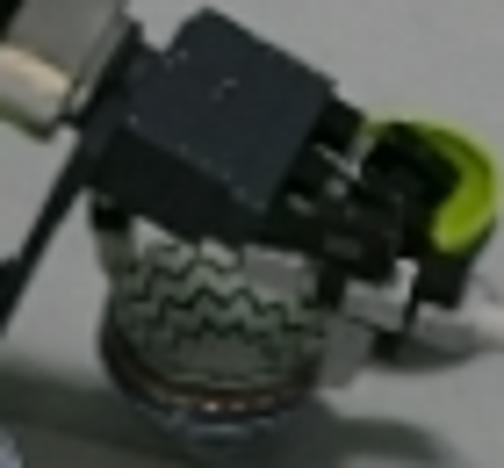

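>>> move(target=[0,0,0,0,0,0,0.754,0,0.576,0.696,0.754,0,0.576,0.696,0.754,0,0.576,0.696,0.714,0.678,0.226,0.168,0.4,-0.6,0,0,0,0,0,0,0.986,0.25,-0.518,0.624,0.986,0,-0.518,0.624,0.99,0,0.576,0.696,-0.57,0.678,0.574,-0.276,0,-0.88])

>>> move(target=[[0,0,0,0,0,0,0.754,0,0.576,0.696,0.754,0,0.576,0.696,0.754,0,0.576,0.696,0.714,0.678,0.226,0.168,0.4,-0.6,0,0,0.138,0,0,0,0.986,0.25,-0.518,0.624,0.986,0,-0.518,0.624,0.99,0,0.576,0.696,-0.57,0.678,0.574,-0.276,0,-0.8],[0,0,0,0,0,0,0.754,0,0.576,0.696,0.754,0,0.576,0.696,0.754,0,0.576,0.696,0.714,0.678,0.226,0.168,0.4,-0.6,0.2673,-0.2102,0.088,0,0,0.1667,0.986,0.25,-0.518,0.624,0.986,0,-0.518,0.624,0.99,0,0.576,0.696,-0.57,0.678,0.574,-0.276,0,-0.8]], speed=[0.15,0.3], blend=[0.02,0], cameras=["cam_high"])

>>> zoom_image(camera="cam_high", region=[300, 20, 420, 110])

Scene clock: 50.23 s.
left_arm: end_effector_position=(+0.4232, +0.7706, +0.3062) hand_goal=(+0.754, +0.000, +0.576, +0.696, +0.754, +0.000, +0.576, +0.696, +0.754, +0.000, +0.576, +0.696, +0.714, +0.678, +0.226, +0.168) hand_measured=(+0.756, +0.000, +0.576, +0.696, +0.756, +0.000, +0.576, +0.696, +0.756, +0.000, +0.576, +0.696, +0.716, +0.678, +0.226, +0.168) hand_current_ma=(+3, +0, +2, +0, +3, +0, +2, +0, +3, +0, +2, +0, +4, -2, -3, -1) hand_state=(goal, goal, goal, goal, goal, goal, goal, goal, goal, goal, goal, goal, goal, goal, goal, goal) hand_current_limit=0.40 hand_speed=-0.60 end_effector_quat_wxyz=(+0.188, -0.181, +0.915, +0.308) | right_arm: end_effector_position=(+0.0629, -0.0033, +0.0973) hand_goal=(+0.986, +0.250, -0.518, +0.624, +0.986, +0.000, -0.518, +0.624, +0.990, +0.000, +0.576, +0.696, -0.570, +0.678, +0.574, -0.276) hand_measured=(+0.964, +0.252, -0.516, +0.626, +0.964, -0.004, -0.516, +0.628, +0.978, +0.000, +0.576, +0.696, -0.568, +0.676, +0.566, -0.274) hand_current_ma=(-49, +1, +3, +3, -51, -4, +2, +4, -22, +0, -1, +0, +3, -1, -17, +3) hand_state=(blocked, goal, goal, goal, blocked, goal, goal, goal, goal, goal, goal, goal, goal, goal, goal, goal) hand_current_limit=0.00 hand_speed=-0.88 end_effector_quat_wxyz=(-0.573, +0.820, +0.000, +0.000)
Joint positions: left_arm=[-0.419 -1.405 2.027 0.986 0.833 0.775] | right_arm=[1.116 -1.562 2.388 -0.439 1.143 -0.169]
Joint torques (N m): left_arm=[0.73 -44.45 -34.3 4.76 -2.02 0.11] | right_arm=[-4.8 -42.37 -39.48 1.73 -1.8 -0.51]
Wrist force (N): left_arm=[-0.2 0.3 -0.3] | right_arm=[-0.2 -1.4 0.4]
Wrist torque (N m): left_arm=[0.07 0.01 -0.03] | right_arm=[0.11 0.13 0.37]
Wrist force, peak (N): left_arm=[0.5 0.2 -1.1] | right_arm=[-0.1 -1.7 0.2]
Hand target: left_arm +0.4232, +0.7706, +0.3062; +0.188, -0.181, +0.915, +0.308 | right_arm +0.0629, -0.0033, +0.0973; -0.573, +0.820, +0.000, +0.000
Off the commanded pose: left_arm 0.000 m, 0 deg | right_arm 0.000 m, 0 deg.
move: done

Scene clock: 53.20 s.
left_arm: end_effector_position=(+0.4232, +0.7706, +0.3062) hand_goal=(+0.754, +0.000, +0.576, +0.696, +0.754, +0.000, +0.576, +0.696, +0.754, +0.000, +0.576, +0.696, +0.714, +0.678, +0.226, +0.168) hand_measured=(+0.756, +0.000, +0.576, +0.696, +0.756, +0.000, +0.576, +0.696, +0.756, +0.000, +0.576, +0.696, +0.716, +0.678, +0.226, +0.168) hand_current_ma=(+3, +0, +2, +0, +3, +0, +2, +0, +3, +0, +2, +0, +4, -2, -3, -1) hand_state=(goal, goal, goal, goal, goal, goal, goal, goal, goal, goal, goal, goal, goal, goal, goal, goal) hand_current_limit=0.40 hand_speed=-0.60 end_effector_quat_wxyz=(+0.188, -0.181, +0.915, +0.308) | right_arm: end_effector_position=(+0.2233, -0.1294, +0.1501) hand_goal=(+0.986, +0.250, -0.518, +0.624, +0.986, +0.000, -0.518, +0.624, +0.990, +0.000, +0.576, +0.696, -0.570, +0.678, +0.574, -0.276) hand_measured=(+0.966, +0.252, -0.516, +0.626, +0.966, -0.004, -0.516, +0.628, +0.978, +0.000, +0.576, +0.696, -0.568, +0.676, +0.566, -0.274) hand_current_ma=(-43, +1, +2, +3, -44, -3, +2, +4, -22, +0, -1, +0, +2, -1, -16, +3) hand_state=(goal, goal, goal, goal, goal, goal, goal, goal, goal, goal, goal, goal, goal, goal, goal, goal) hand_current_limit=0.00 hand_speed=-0.80 end_effector_quat_wxyz=(-0.553, +0.792, +0.212, -0.148)
Joint positions: left_arm=[-0.419 -1.405 2.027 0.986 0.833 0.775] | right_arm=[0.412 -1.284 2.311 0.843 0.368 -1.891]
Joint torques (N m): left_arm=[-0.42 -45.21 -34.46 4.62 -1.88 -0.14] | right_arm=[-6.24 -32.92 -6.43 8.87 0.26 -1.78]
Wrist force (N): left_arm=[-0.1 0.2 -0.5] | right_arm=[-0.3 -1.0 -0.5]
Wrist torque (N m): left_arm=[0.07 -0.01 -0.01] | right_arm=[0.25 0.22 0.35]
Wrist force, peak (N): left_arm=[-0.3 0.0 -1.0] | right_arm=[-1.1 -2.4 0.4]
Hand target: left_arm +0.4232, +0.7706, +0.3062; +0.188, -0.181, +0.915, +0.308 | right_arm +0.2233, -0.1294, +0.1501; -0.553, +0.792, +0.212, -0.148
Off the commanded pose: left_arm 0.000 m, 0 deg | right_arm 0.000 m, 0 deg.
move: done
Images, in order (width x height): cam_high 672x504.

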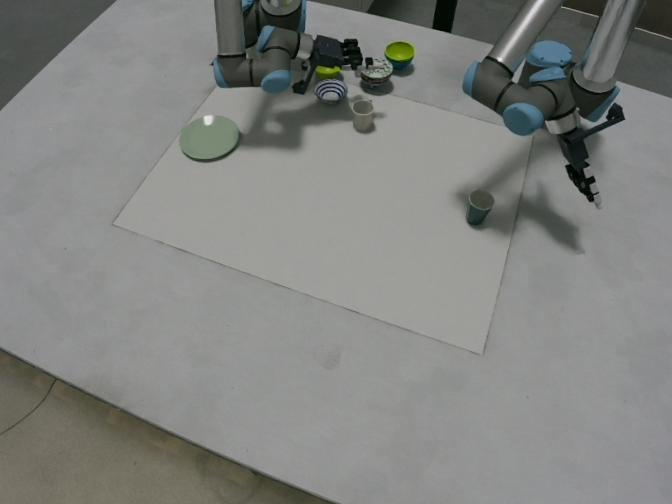

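Scaled by 4.200.

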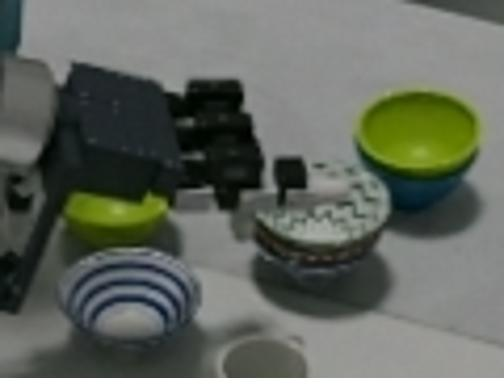

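>>> move(target=[0,0,0,0,0,0,0.754,0,0.576,0.696,0.754,0,0.576,0.696,0.754,0,0.576,0.696,0.714,0.678,0.226,0.168,0.4,-0.6,-0.001,-0.0015,-0.14,0,0,0,0.986,0.25,-0.518,0.624,0.986,0,-0.518,0.624,0.99,0,0.576,0.696,-0.57,0.678,0.574,-0.276,0,-0.8], speed=0.13, stop_force=5, cameras=["cam_high"])

>>> zoom_image(camera="cam_high", region=[300, 30, 420, 120])

Scene clock: 55.53 s.
left_arm: end_effector_position=(+0.4232, +0.7706, +0.3062) hand_goal=(+0.754, +0.000, +0.576, +0.696, +0.754, +0.000, +0.576, +0.696, +0.754, +0.000, +0.576, +0.696, +0.714, +0.678, +0.226, +0.168) hand_measured=(+0.756, +0.000, +0.576, +0.696, +0.756, +0.000, +0.576, +0.696, +0.756, +0.000, +0.576, +0.696, +0.716, +0.678, +0.226, +0.168) hand_current_ma=(+3, +0, +2, +0, +3, +0, +2, +0, +3, +0, +2, +0, +4, -2, -3, -1) hand_state=(goal, goal, goal, goal, goal, goal, goal, goal, goal, goal, goal, goal, goal, goal, goal, goal) hand_current_limit=0.40 hand_speed=-0.60 end_effector_quat_wxyz=(+0.188, -0.181, +0.915, +0.308) | right_arm: end_effector_position=(+0.2227, -0.1303, +0.0661) hand_goal=(+0.986, +0.250, -0.518, +0.624, +0.986, +0.000, -0.518, +0.624, +0.990, +0.000, +0.576, +0.696, -0.570, +0.678, +0.574, -0.276) hand_measured=(+0.968, +0.252, -0.516, +0.626, +0.966, -0.004, -0.516, +0.628, +0.978, +0.000, +0.576, +0.696, -0.568, +0.676, +0.566, -0.274) hand_current_ma=(-43, +1, +2, +3, -44, -3, +2, +4, -22, +0, -1, +0, +2, -1, -16, +3) hand_state=(goal, goal, goal, goal, goal, goal, goal, goal, goal, goal, goal, goal, goal, goal, goal, goal) hand_current_limit=0.00 hand_speed=-0.80 end_effector_quat_wxyz=(-0.553, +0.792, +0.212, -0.148)
Joint positions: left_arm=[-0.419 -1.405 2.027 0.986 0.833 0.775] | right_arm=[0.41 -1.115 2.332 0.658 0.369 -1.896]
Joint torques (N m): left_arm=[-0.28 -45.32 -33.72 4.49 -2.1 0.22] | right_arm=[11.18 -39.87 -24.51 1.07 -6.06 1.74]
Wrist force (N): left_arm=[-0.4 0.6 -0.7] | right_arm=[0.1 -1.4 0.1]
Wrist torque (N m): left_arm=[0.14 0.03 -0.04] | right_arm=[0.14 0.14 0.39]
Wrist force, peak (N): left_arm=[0.0 0.8 -0.7] | right_arm=[-0.2 -2.3 -0.6]
Hand target: left_arm +0.4232, +0.7706, +0.3062; +0.188, -0.181, +0.915, +0.308 | right_arm +0.2227, -0.1303, +0.0661; -0.553, +0.792, +0.212, -0.148
Off the commanded pose: left_arm 0.000 m, 0 deg | right_arm 0.000 m, 0 deg.
move: done
Images, in order (width x height): cam_high 672x504.

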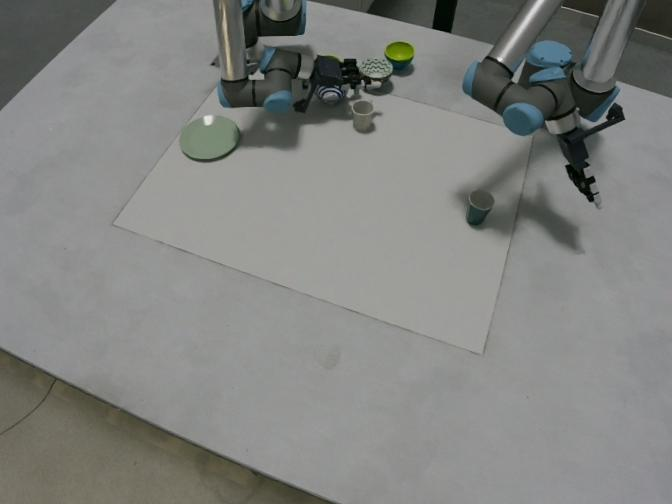

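Scaled by 4.200.

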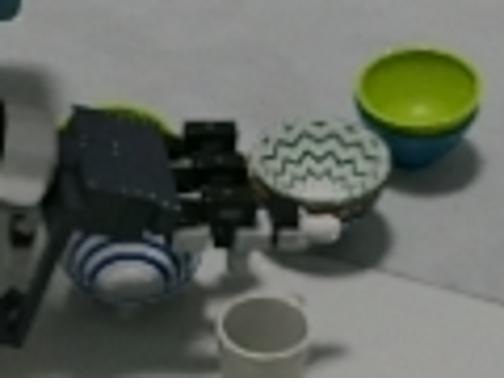

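>>> move(target=[0,0,0,0,0,0,0.754,0,0.576,0.696,0.754,0,0.576,0.696,0.754,0,0.576,0.696,0.714,0.678,0.226,0.168,0.4,-0.6,0,0,0,0,0,0,0.575,0.25,-0.518,0.624,0.575,0,-0.518,0.624,0.99,0,0.576,0.696,-0.57,0.678,0.25,-0.276,0,-0.88])

>>> move(target=[[0,0,0,0,0,0,0.754,0,0.576,0.696,0.754,0,0.576,0.696,0.754,0,0.576,0.696,0.714,0.678,0.226,0.168,0.4,-0.6,0,0,0.19,0,0,0,0.575,0.25,-0.518,0.624,0.575,0,-0.518,0.624,0.99,0,0.576,0.696,-0.57,0.678,0.25,-0.276,0,-0.88],[0,0,0,0,0,0,0.754,0,0.576,0.696,0.754,0,0.576,0.696,0.754,0,0.576,0.696,0.714,0.678,0.226,0.168,0.4,-0.6,-0.2743,0.2088,0.19,0,0,-0.0833,0.575,0.25,-0.518,0.624,0.575,0,-0.518,0.624,0.99,0,0.576,0.696,-0.57,0.678,0.25,-0.276,0,-0.88]], speed=[0.14,0.3], blend=[0.02,0], cameras=["cam_high"])

>>> zoom_image(camera="cam_high", region=[345, 25, 415, 90])

Scene clock: 57.33 s.
left_arm: end_effector_position=(+0.4232, +0.7706, +0.3062) hand_goal=(+0.754, +0.000, +0.576, +0.696, +0.754, +0.000, +0.576, +0.696, +0.754, +0.000, +0.576, +0.696, +0.714, +0.678, +0.226, +0.168) hand_measured=(+0.756, +0.000, +0.576, +0.696, +0.756, +0.000, +0.576, +0.696, +0.756, +0.000, +0.576, +0.696, +0.716, +0.678, +0.226, +0.168) hand_current_ma=(+3, +0, +2, +0, +3, +0, +2, +0, +3, +0, +2, +0, +4, -2, -3, -1) hand_state=(goal, goal, goal, goal, goal, goal, goal, goal, goal, goal, goal, goal, goal, goal, goal, goal) hand_current_limit=0.40 hand_speed=-0.60 end_effector_quat_wxyz=(+0.188, -0.181, +0.915, +0.308) | right_arm: end_effector_position=(+0.2227, -0.1303, +0.0661) hand_goal=(+0.576, +0.250, -0.518, +0.624, +0.576, +0.000, -0.518, +0.624, +0.990, +0.000, +0.576, +0.696, -0.570, +0.678, +0.250, -0.276) hand_measured=(+0.714, +0.252, -0.488, +0.632, +0.640, -0.004, -0.500, +0.632, +0.978, +0.000, +0.576, +0.696, -0.568, +0.676, +0.376, -0.258) hand_current_ma=(+275, +1, +69, +14, +213, -3, +37, +11, -22, +0, -1, +0, +1, -1, +275, +54) hand_state=(blocked, goal, blocked, goal, blocked, goal, goal, goal, goal, goal, goal, goal, goal, goal, blocked, goal) hand_current_limit=0.00 hand_speed=-0.88 end_effector_quat_wxyz=(-0.553, +0.792, +0.212, -0.148)
Joint positions: left_arm=[-0.419 -1.405 2.027 0.986 0.833 0.775] | right_arm=[0.41 -1.115 2.332 0.658 0.369 -1.896]
Joint torques (N m): left_arm=[2.48 -44.67 -34.7 4.66 -1.87 0.15] | right_arm=[9.77 -40.29 -23.63 1 -5.02 1.5]
Wrist force (N): left_arm=[0.1 0.2 -0.7] | right_arm=[0.3 -3.7 -0.5]
Wrist torque (N m): left_arm=[0.09 -0.04 0.00] | right_arm=[0.16 0.14 0.44]
Wrist force, peak (N): left_arm=[0.2 0.5 -0.7] | right_arm=[0.3 -4.1 -0.3]
Hand target: left_arm +0.4232, +0.7706, +0.3062; +0.188, -0.181, +0.915, +0.308 | right_arm +0.2227, -0.1303, +0.0661; -0.553, +0.792, +0.212, -0.148
Off the commanded pose: left_arm 0.000 m, 0 deg | right_arm 0.000 m, 0 deg.
move: done

Scene clock: 60.10 s.
left_arm: end_effector_position=(+0.4232, +0.7706, +0.3062) hand_goal=(+0.754, +0.000, +0.576, +0.696, +0.754, +0.000, +0.576, +0.696, +0.754, +0.000, +0.576, +0.696, +0.714, +0.678, +0.226, +0.168) hand_measured=(+0.756, +0.000, +0.576, +0.696, +0.756, +0.000, +0.576, +0.696, +0.756, +0.000, +0.576, +0.696, +0.716, +0.678, +0.226, +0.168) hand_current_ma=(+3, +0, +2, +0, +3, +0, +2, +0, +3, +0, +2, +0, +4, -2, -3, -1) hand_state=(goal, goal, goal, goal, goal, goal, goal, goal, goal, goal, goal, goal, goal, goal, goal, goal) hand_current_limit=0.40 hand_speed=-0.60 end_effector_quat_wxyz=(+0.188, -0.181, +0.915, +0.308) | right_arm: end_effector_position=(+0.0581, -0.0050, +0.1801) hand_goal=(+0.576, +0.250, -0.518, +0.624, +0.576, +0.000, -0.518, +0.624, +0.990, +0.000, +0.576, +0.696, -0.570, +0.678, +0.250, -0.276) hand_measured=(+0.690, +0.248, -0.476, +0.640, +0.624, -0.004, -0.496, +0.636, +0.978, +0.000, +0.576, +0.696, -0.564, +0.676, +0.378, -0.246) hand_current_ma=(+275, -1, +112, +30, +143, -3, +51, +20, -23, +0, -1, +0, +8, -1, +275, +108) hand_state=(blocked, goal, blocked, goal, blocked, goal, blocked, goal, goal, goal, goal, goal, goal, goal, blocked, blocked) hand_current_limit=0.00 hand_speed=-0.88 end_effector_quat_wxyz=(-0.568, +0.813, +0.107, -0.075)
Joint positions: left_arm=[-0.419 -1.405 2.027 0.986 0.833 0.775] | right_arm=[1.015 -1.634 2.276 -0.148 0.814 -0.354]
Joint torques (N m): left_arm=[0.33 -46.36 -33.87 4.86 -1.76 0] | right_arm=[11.12 -45.39 -24.84 -1.5 0.89 2.67]
Wrist force (N): left_arm=[-0.1 0.1 -0.7] | right_arm=[0.0 1.4 0.6]
Wrist torque (N m): left_arm=[0.07 -0.01 -0.01] | right_arm=[0.28 0.07 0.28]
Wrist force, peak (N): left_arm=[0.5 0.5 -0.9] | right_arm=[0.0 -3.8 -0.5]
Hand target: left_arm +0.4232, +0.7706, +0.3062; +0.188, -0.181, +0.915, +0.308 | right_arm +0.0581, -0.0050, +0.1801; -0.568, +0.813, +0.107, -0.074
Off the commanded pose: left_arm 0.000 m, 0 deg | right_arm 0.000 m, 0 deg.
move: done
Images, in order (width x height): cam_high 672x504.

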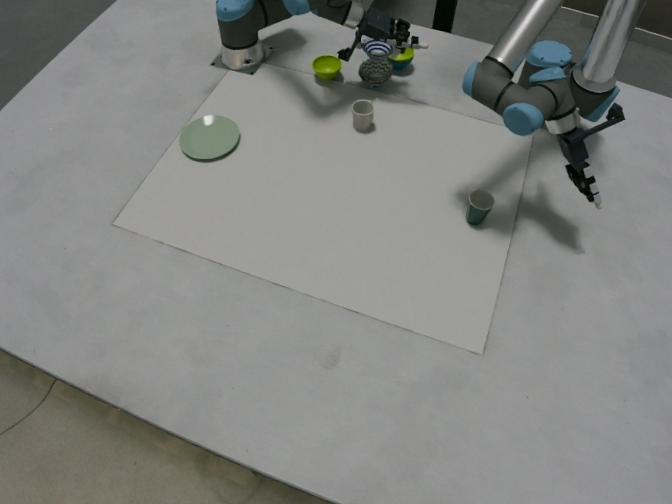

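Scaled by 7.200.

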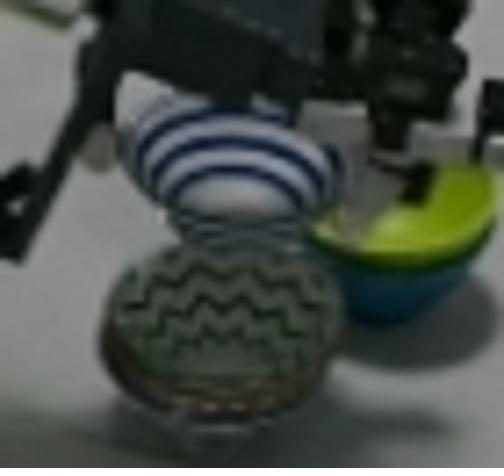

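>>> zoom_image(camera="cam_high", region=[355, 30, 400, 72])

Scaled by 11.200.

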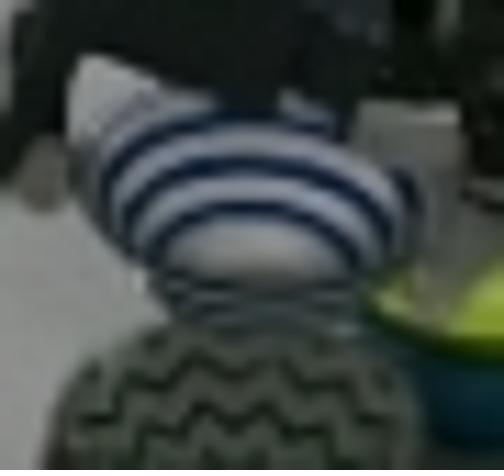

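>>> execute_actions(actions=[], cameras=["cam_head_left","cam_head_right"])

>>> zoom_image(camera="cam_head_right", region=[260, 360, 460, 504])

>>> zoom_image(camera="cam_head_left", region=[320, 400, 440, 504])

Scene clock: 61.07 s.
left_arm: end_effector_position=(+0.4232, +0.7706, +0.3062) hand_goal=(+0.754, +0.000, +0.576, +0.696, +0.754, +0.000, +0.576, +0.696, +0.754, +0.000, +0.576, +0.696, +0.714, +0.678, +0.226, +0.168) hand_measured=(+0.756, +0.000, +0.576, +0.696, +0.756, +0.000, +0.576, +0.696, +0.756, +0.000, +0.576, +0.696, +0.716, +0.678, +0.226, +0.168) hand_current_ma=(+3, +0, +2, +0, +3, +0, +2, +0, +3, +0, +2, +0, +4, -2, -3, -1) hand_state=(goal, goal, goal, goal, goal, goal, goal, goal, goal, goal, goal, goal, goal, goal, goal, goal) hand_current_limit=0.40 hand_speed=-0.60 end_effector_quat_wxyz=(+0.188, -0.181, +0.915, +0.308) | right_arm: end_effector_position=(+0.0581, -0.0050, +0.1801) hand_goal=(+0.576, +0.250, -0.518, +0.624, +0.576, +0.000, -0.518, +0.624, +0.990, +0.000, +0.576, +0.696, -0.570, +0.678, +0.250, -0.276) hand_measured=(+0.690, +0.248, -0.476, +0.640, +0.624, -0.004, -0.496, +0.636, +0.978, +0.000, +0.576, +0.696, -0.564, +0.676, +0.378, -0.246) hand_current_ma=(+275, -1, +112, +30, +143, -3, +51, +20, -23, +0, -1, +0, +8, -1, +275, +108) hand_state=(blocked, goal, blocked, goal, blocked, goal, blocked, goal, goal, goal, goal, goal, goal, goal, blocked, blocked) hand_current_limit=0.00 hand_speed=-0.88 end_effector_quat_wxyz=(-0.568, +0.813, +0.107, -0.074)
Joint positions: left_arm=[-0.419 -1.405 2.027 0.986 0.833 0.775] | right_arm=[1.015 -1.634 2.276 -0.149 0.815 -0.354]
Joint velocities: within noise
Joint torques (N m): left_arm=[-1.06 -44.9 -34.4 4.49 -2.1 -0.13] | right_arm=[11.46 -46.62 -24.4 -1.7 1.05 2.99]
Motor temperatures (°C): left_arm=[26 29 25 37 26 37] | right_arm=[29 31 26 32 40 33]
Wrist force (N): left_arm=[0.1 0.3 0.0] | right_arm=[0.2 1.2 0.4]
Wrist torque (N m): left_arm=[0.04 -0.01 -0.01] | right_arm=[0.28 0.05 0.30]
Wrist force, peak (N): left_arm=[-0.5 0.6 -0.8] | right_arm=[0.4 1.3 0.7]
Hand target: left_arm +0.4232, +0.7706, +0.3062; +0.188, -0.181, +0.915, +0.308 | right_arm +0.0581, -0.0050, +0.1801; -0.568, +0.813, +0.107, -0.074
Off the commanded pose: left_arm 0.000 m, 0 deg | right_arm 0.000 m, 0 deg.
Images, in order (width x height): cam_head_left 672x504, cam_head_right 672x504.

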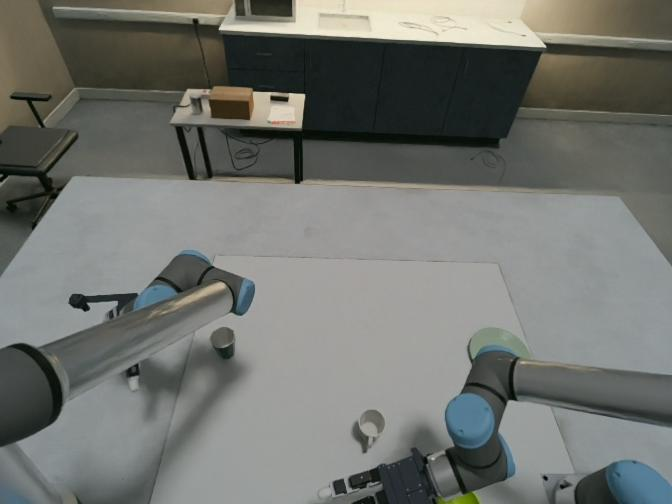

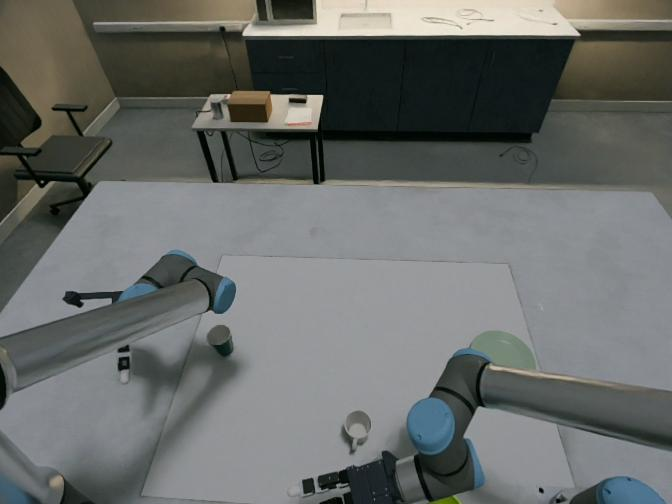

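Scaled by 2.520.

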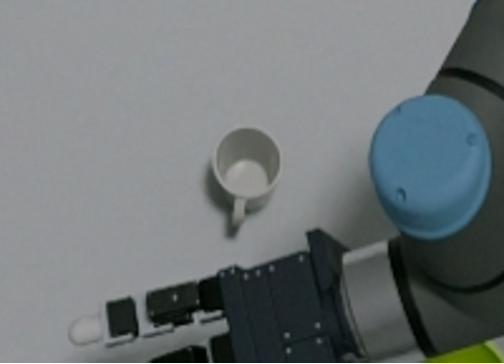

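Scaled by 4.200.

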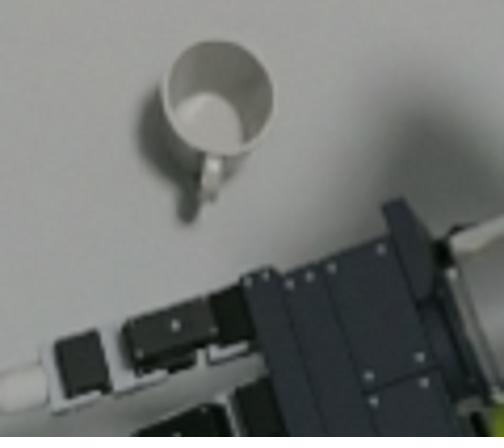

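>>> move(target=[0,0,0,0,0,0,0.754,0,0.576,0.696,0.754,0,0.576,0.696,0.754,0,0.576,0.696,0.714,0.678,0.226,0.168,0.4,-0.6,0.0145,0.004,-0.05,0,0,0,0.575,0.25,-0.518,0.624,0.575,0,-0.518,0.624,0.99,0,0.576,0.696,-0.57,0.678,0.25,-0.276,0,-0.88], speed=0.1, cameras=["cam_high"])

>>> zoom_image(camera="cam_high", region=[350, 35, 405, 90])

Scene clock: 62.73 s.
left_arm: end_effector_position=(+0.4232, +0.7706, +0.3062) hand_goal=(+0.754, +0.000, +0.576, +0.696, +0.754, +0.000, +0.576, +0.696, +0.754, +0.000, +0.576, +0.696, +0.714, +0.678, +0.226, +0.168) hand_measured=(+0.756, +0.000, +0.576, +0.696, +0.756, +0.000, +0.576, +0.696, +0.756, +0.000, +0.576, +0.696, +0.716, +0.678, +0.226, +0.168) hand_current_ma=(+3, +0, +2, +0, +3, +0, +2, +0, +3, +0, +2, +0, +4, -2, -3, -1) hand_state=(goal, goal, goal, goal, goal, goal, goal, goal, goal, goal, goal, goal, goal, goal, goal, goal) hand_current_limit=0.40 hand_speed=-0.60 end_effector_quat_wxyz=(+0.188, -0.181, +0.915, +0.308) | right_arm: end_effector_position=(+0.0668, -0.0026, +0.1502) hand_goal=(+0.576, +0.250, -0.518, +0.624, +0.576, +0.000, -0.518, +0.624, +0.990, +0.000, +0.576, +0.696, -0.570, +0.678, +0.250, -0.276) hand_measured=(+0.690, +0.248, -0.476, +0.640, +0.624, -0.004, -0.496, +0.636, +0.978, +0.000, +0.576, +0.696, -0.564, +0.676, +0.378, -0.246) hand_current_ma=(+275, -1, +112, +30, +143, -3, +51, +20, -23, +0, -1, +0, +8, -1, +275, +108) hand_state=(blocked, goal, blocked, goal, blocked, goal, blocked, goal, goal, goal, goal, goal, goal, goal, blocked, blocked) hand_current_limit=0.00 hand_speed=-0.88 end_effector_quat_wxyz=(-0.568, +0.813, +0.107, -0.074)
Joint positions: left_arm=[-0.419 -1.405 2.027 0.986 0.833 0.775] | right_arm=[0.999 -1.586 2.297 -0.212 0.8 -0.365]
Joint torques (N m): left_arm=[-0.96 -45.61 -35 4.68 -1.97 -0.02] | right_arm=[-6.83 -20.57 -22.12 -1.56 -4.47 -0.63]
Wrist force (N): left_arm=[-0.1 0.0 -0.8] | right_arm=[0.2 1.1 0.2]
Wrist torque (N m): left_arm=[0.07 -0.01 -0.01] | right_arm=[0.30 0.07 0.32]
Wrist force, peak (N): left_arm=[0.2 0.2 -1.0] | right_arm=[0.4 1.4 0.7]
Hand target: left_arm +0.4232, +0.7706, +0.3062; +0.188, -0.181, +0.915, +0.308 | right_arm +0.0668, -0.0026, +0.1501; -0.568, +0.813, +0.107, -0.074
Off the commanded pose: left_arm 0.000 m, 0 deg | right_arm 0.000 m, 0 deg.
move: done
Images, in order (width x height): cam_high 672x504.

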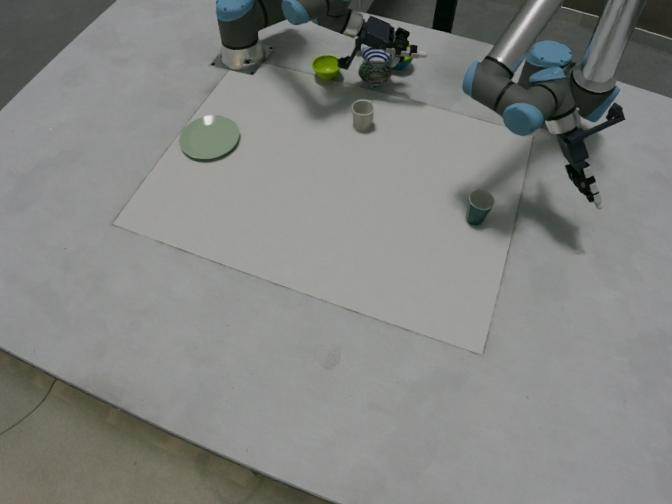

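Scaled by 9.164.

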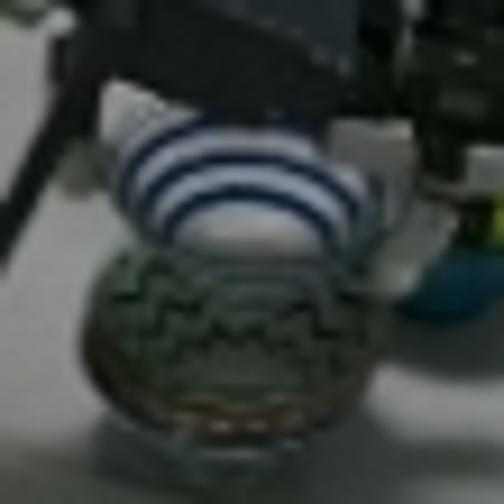

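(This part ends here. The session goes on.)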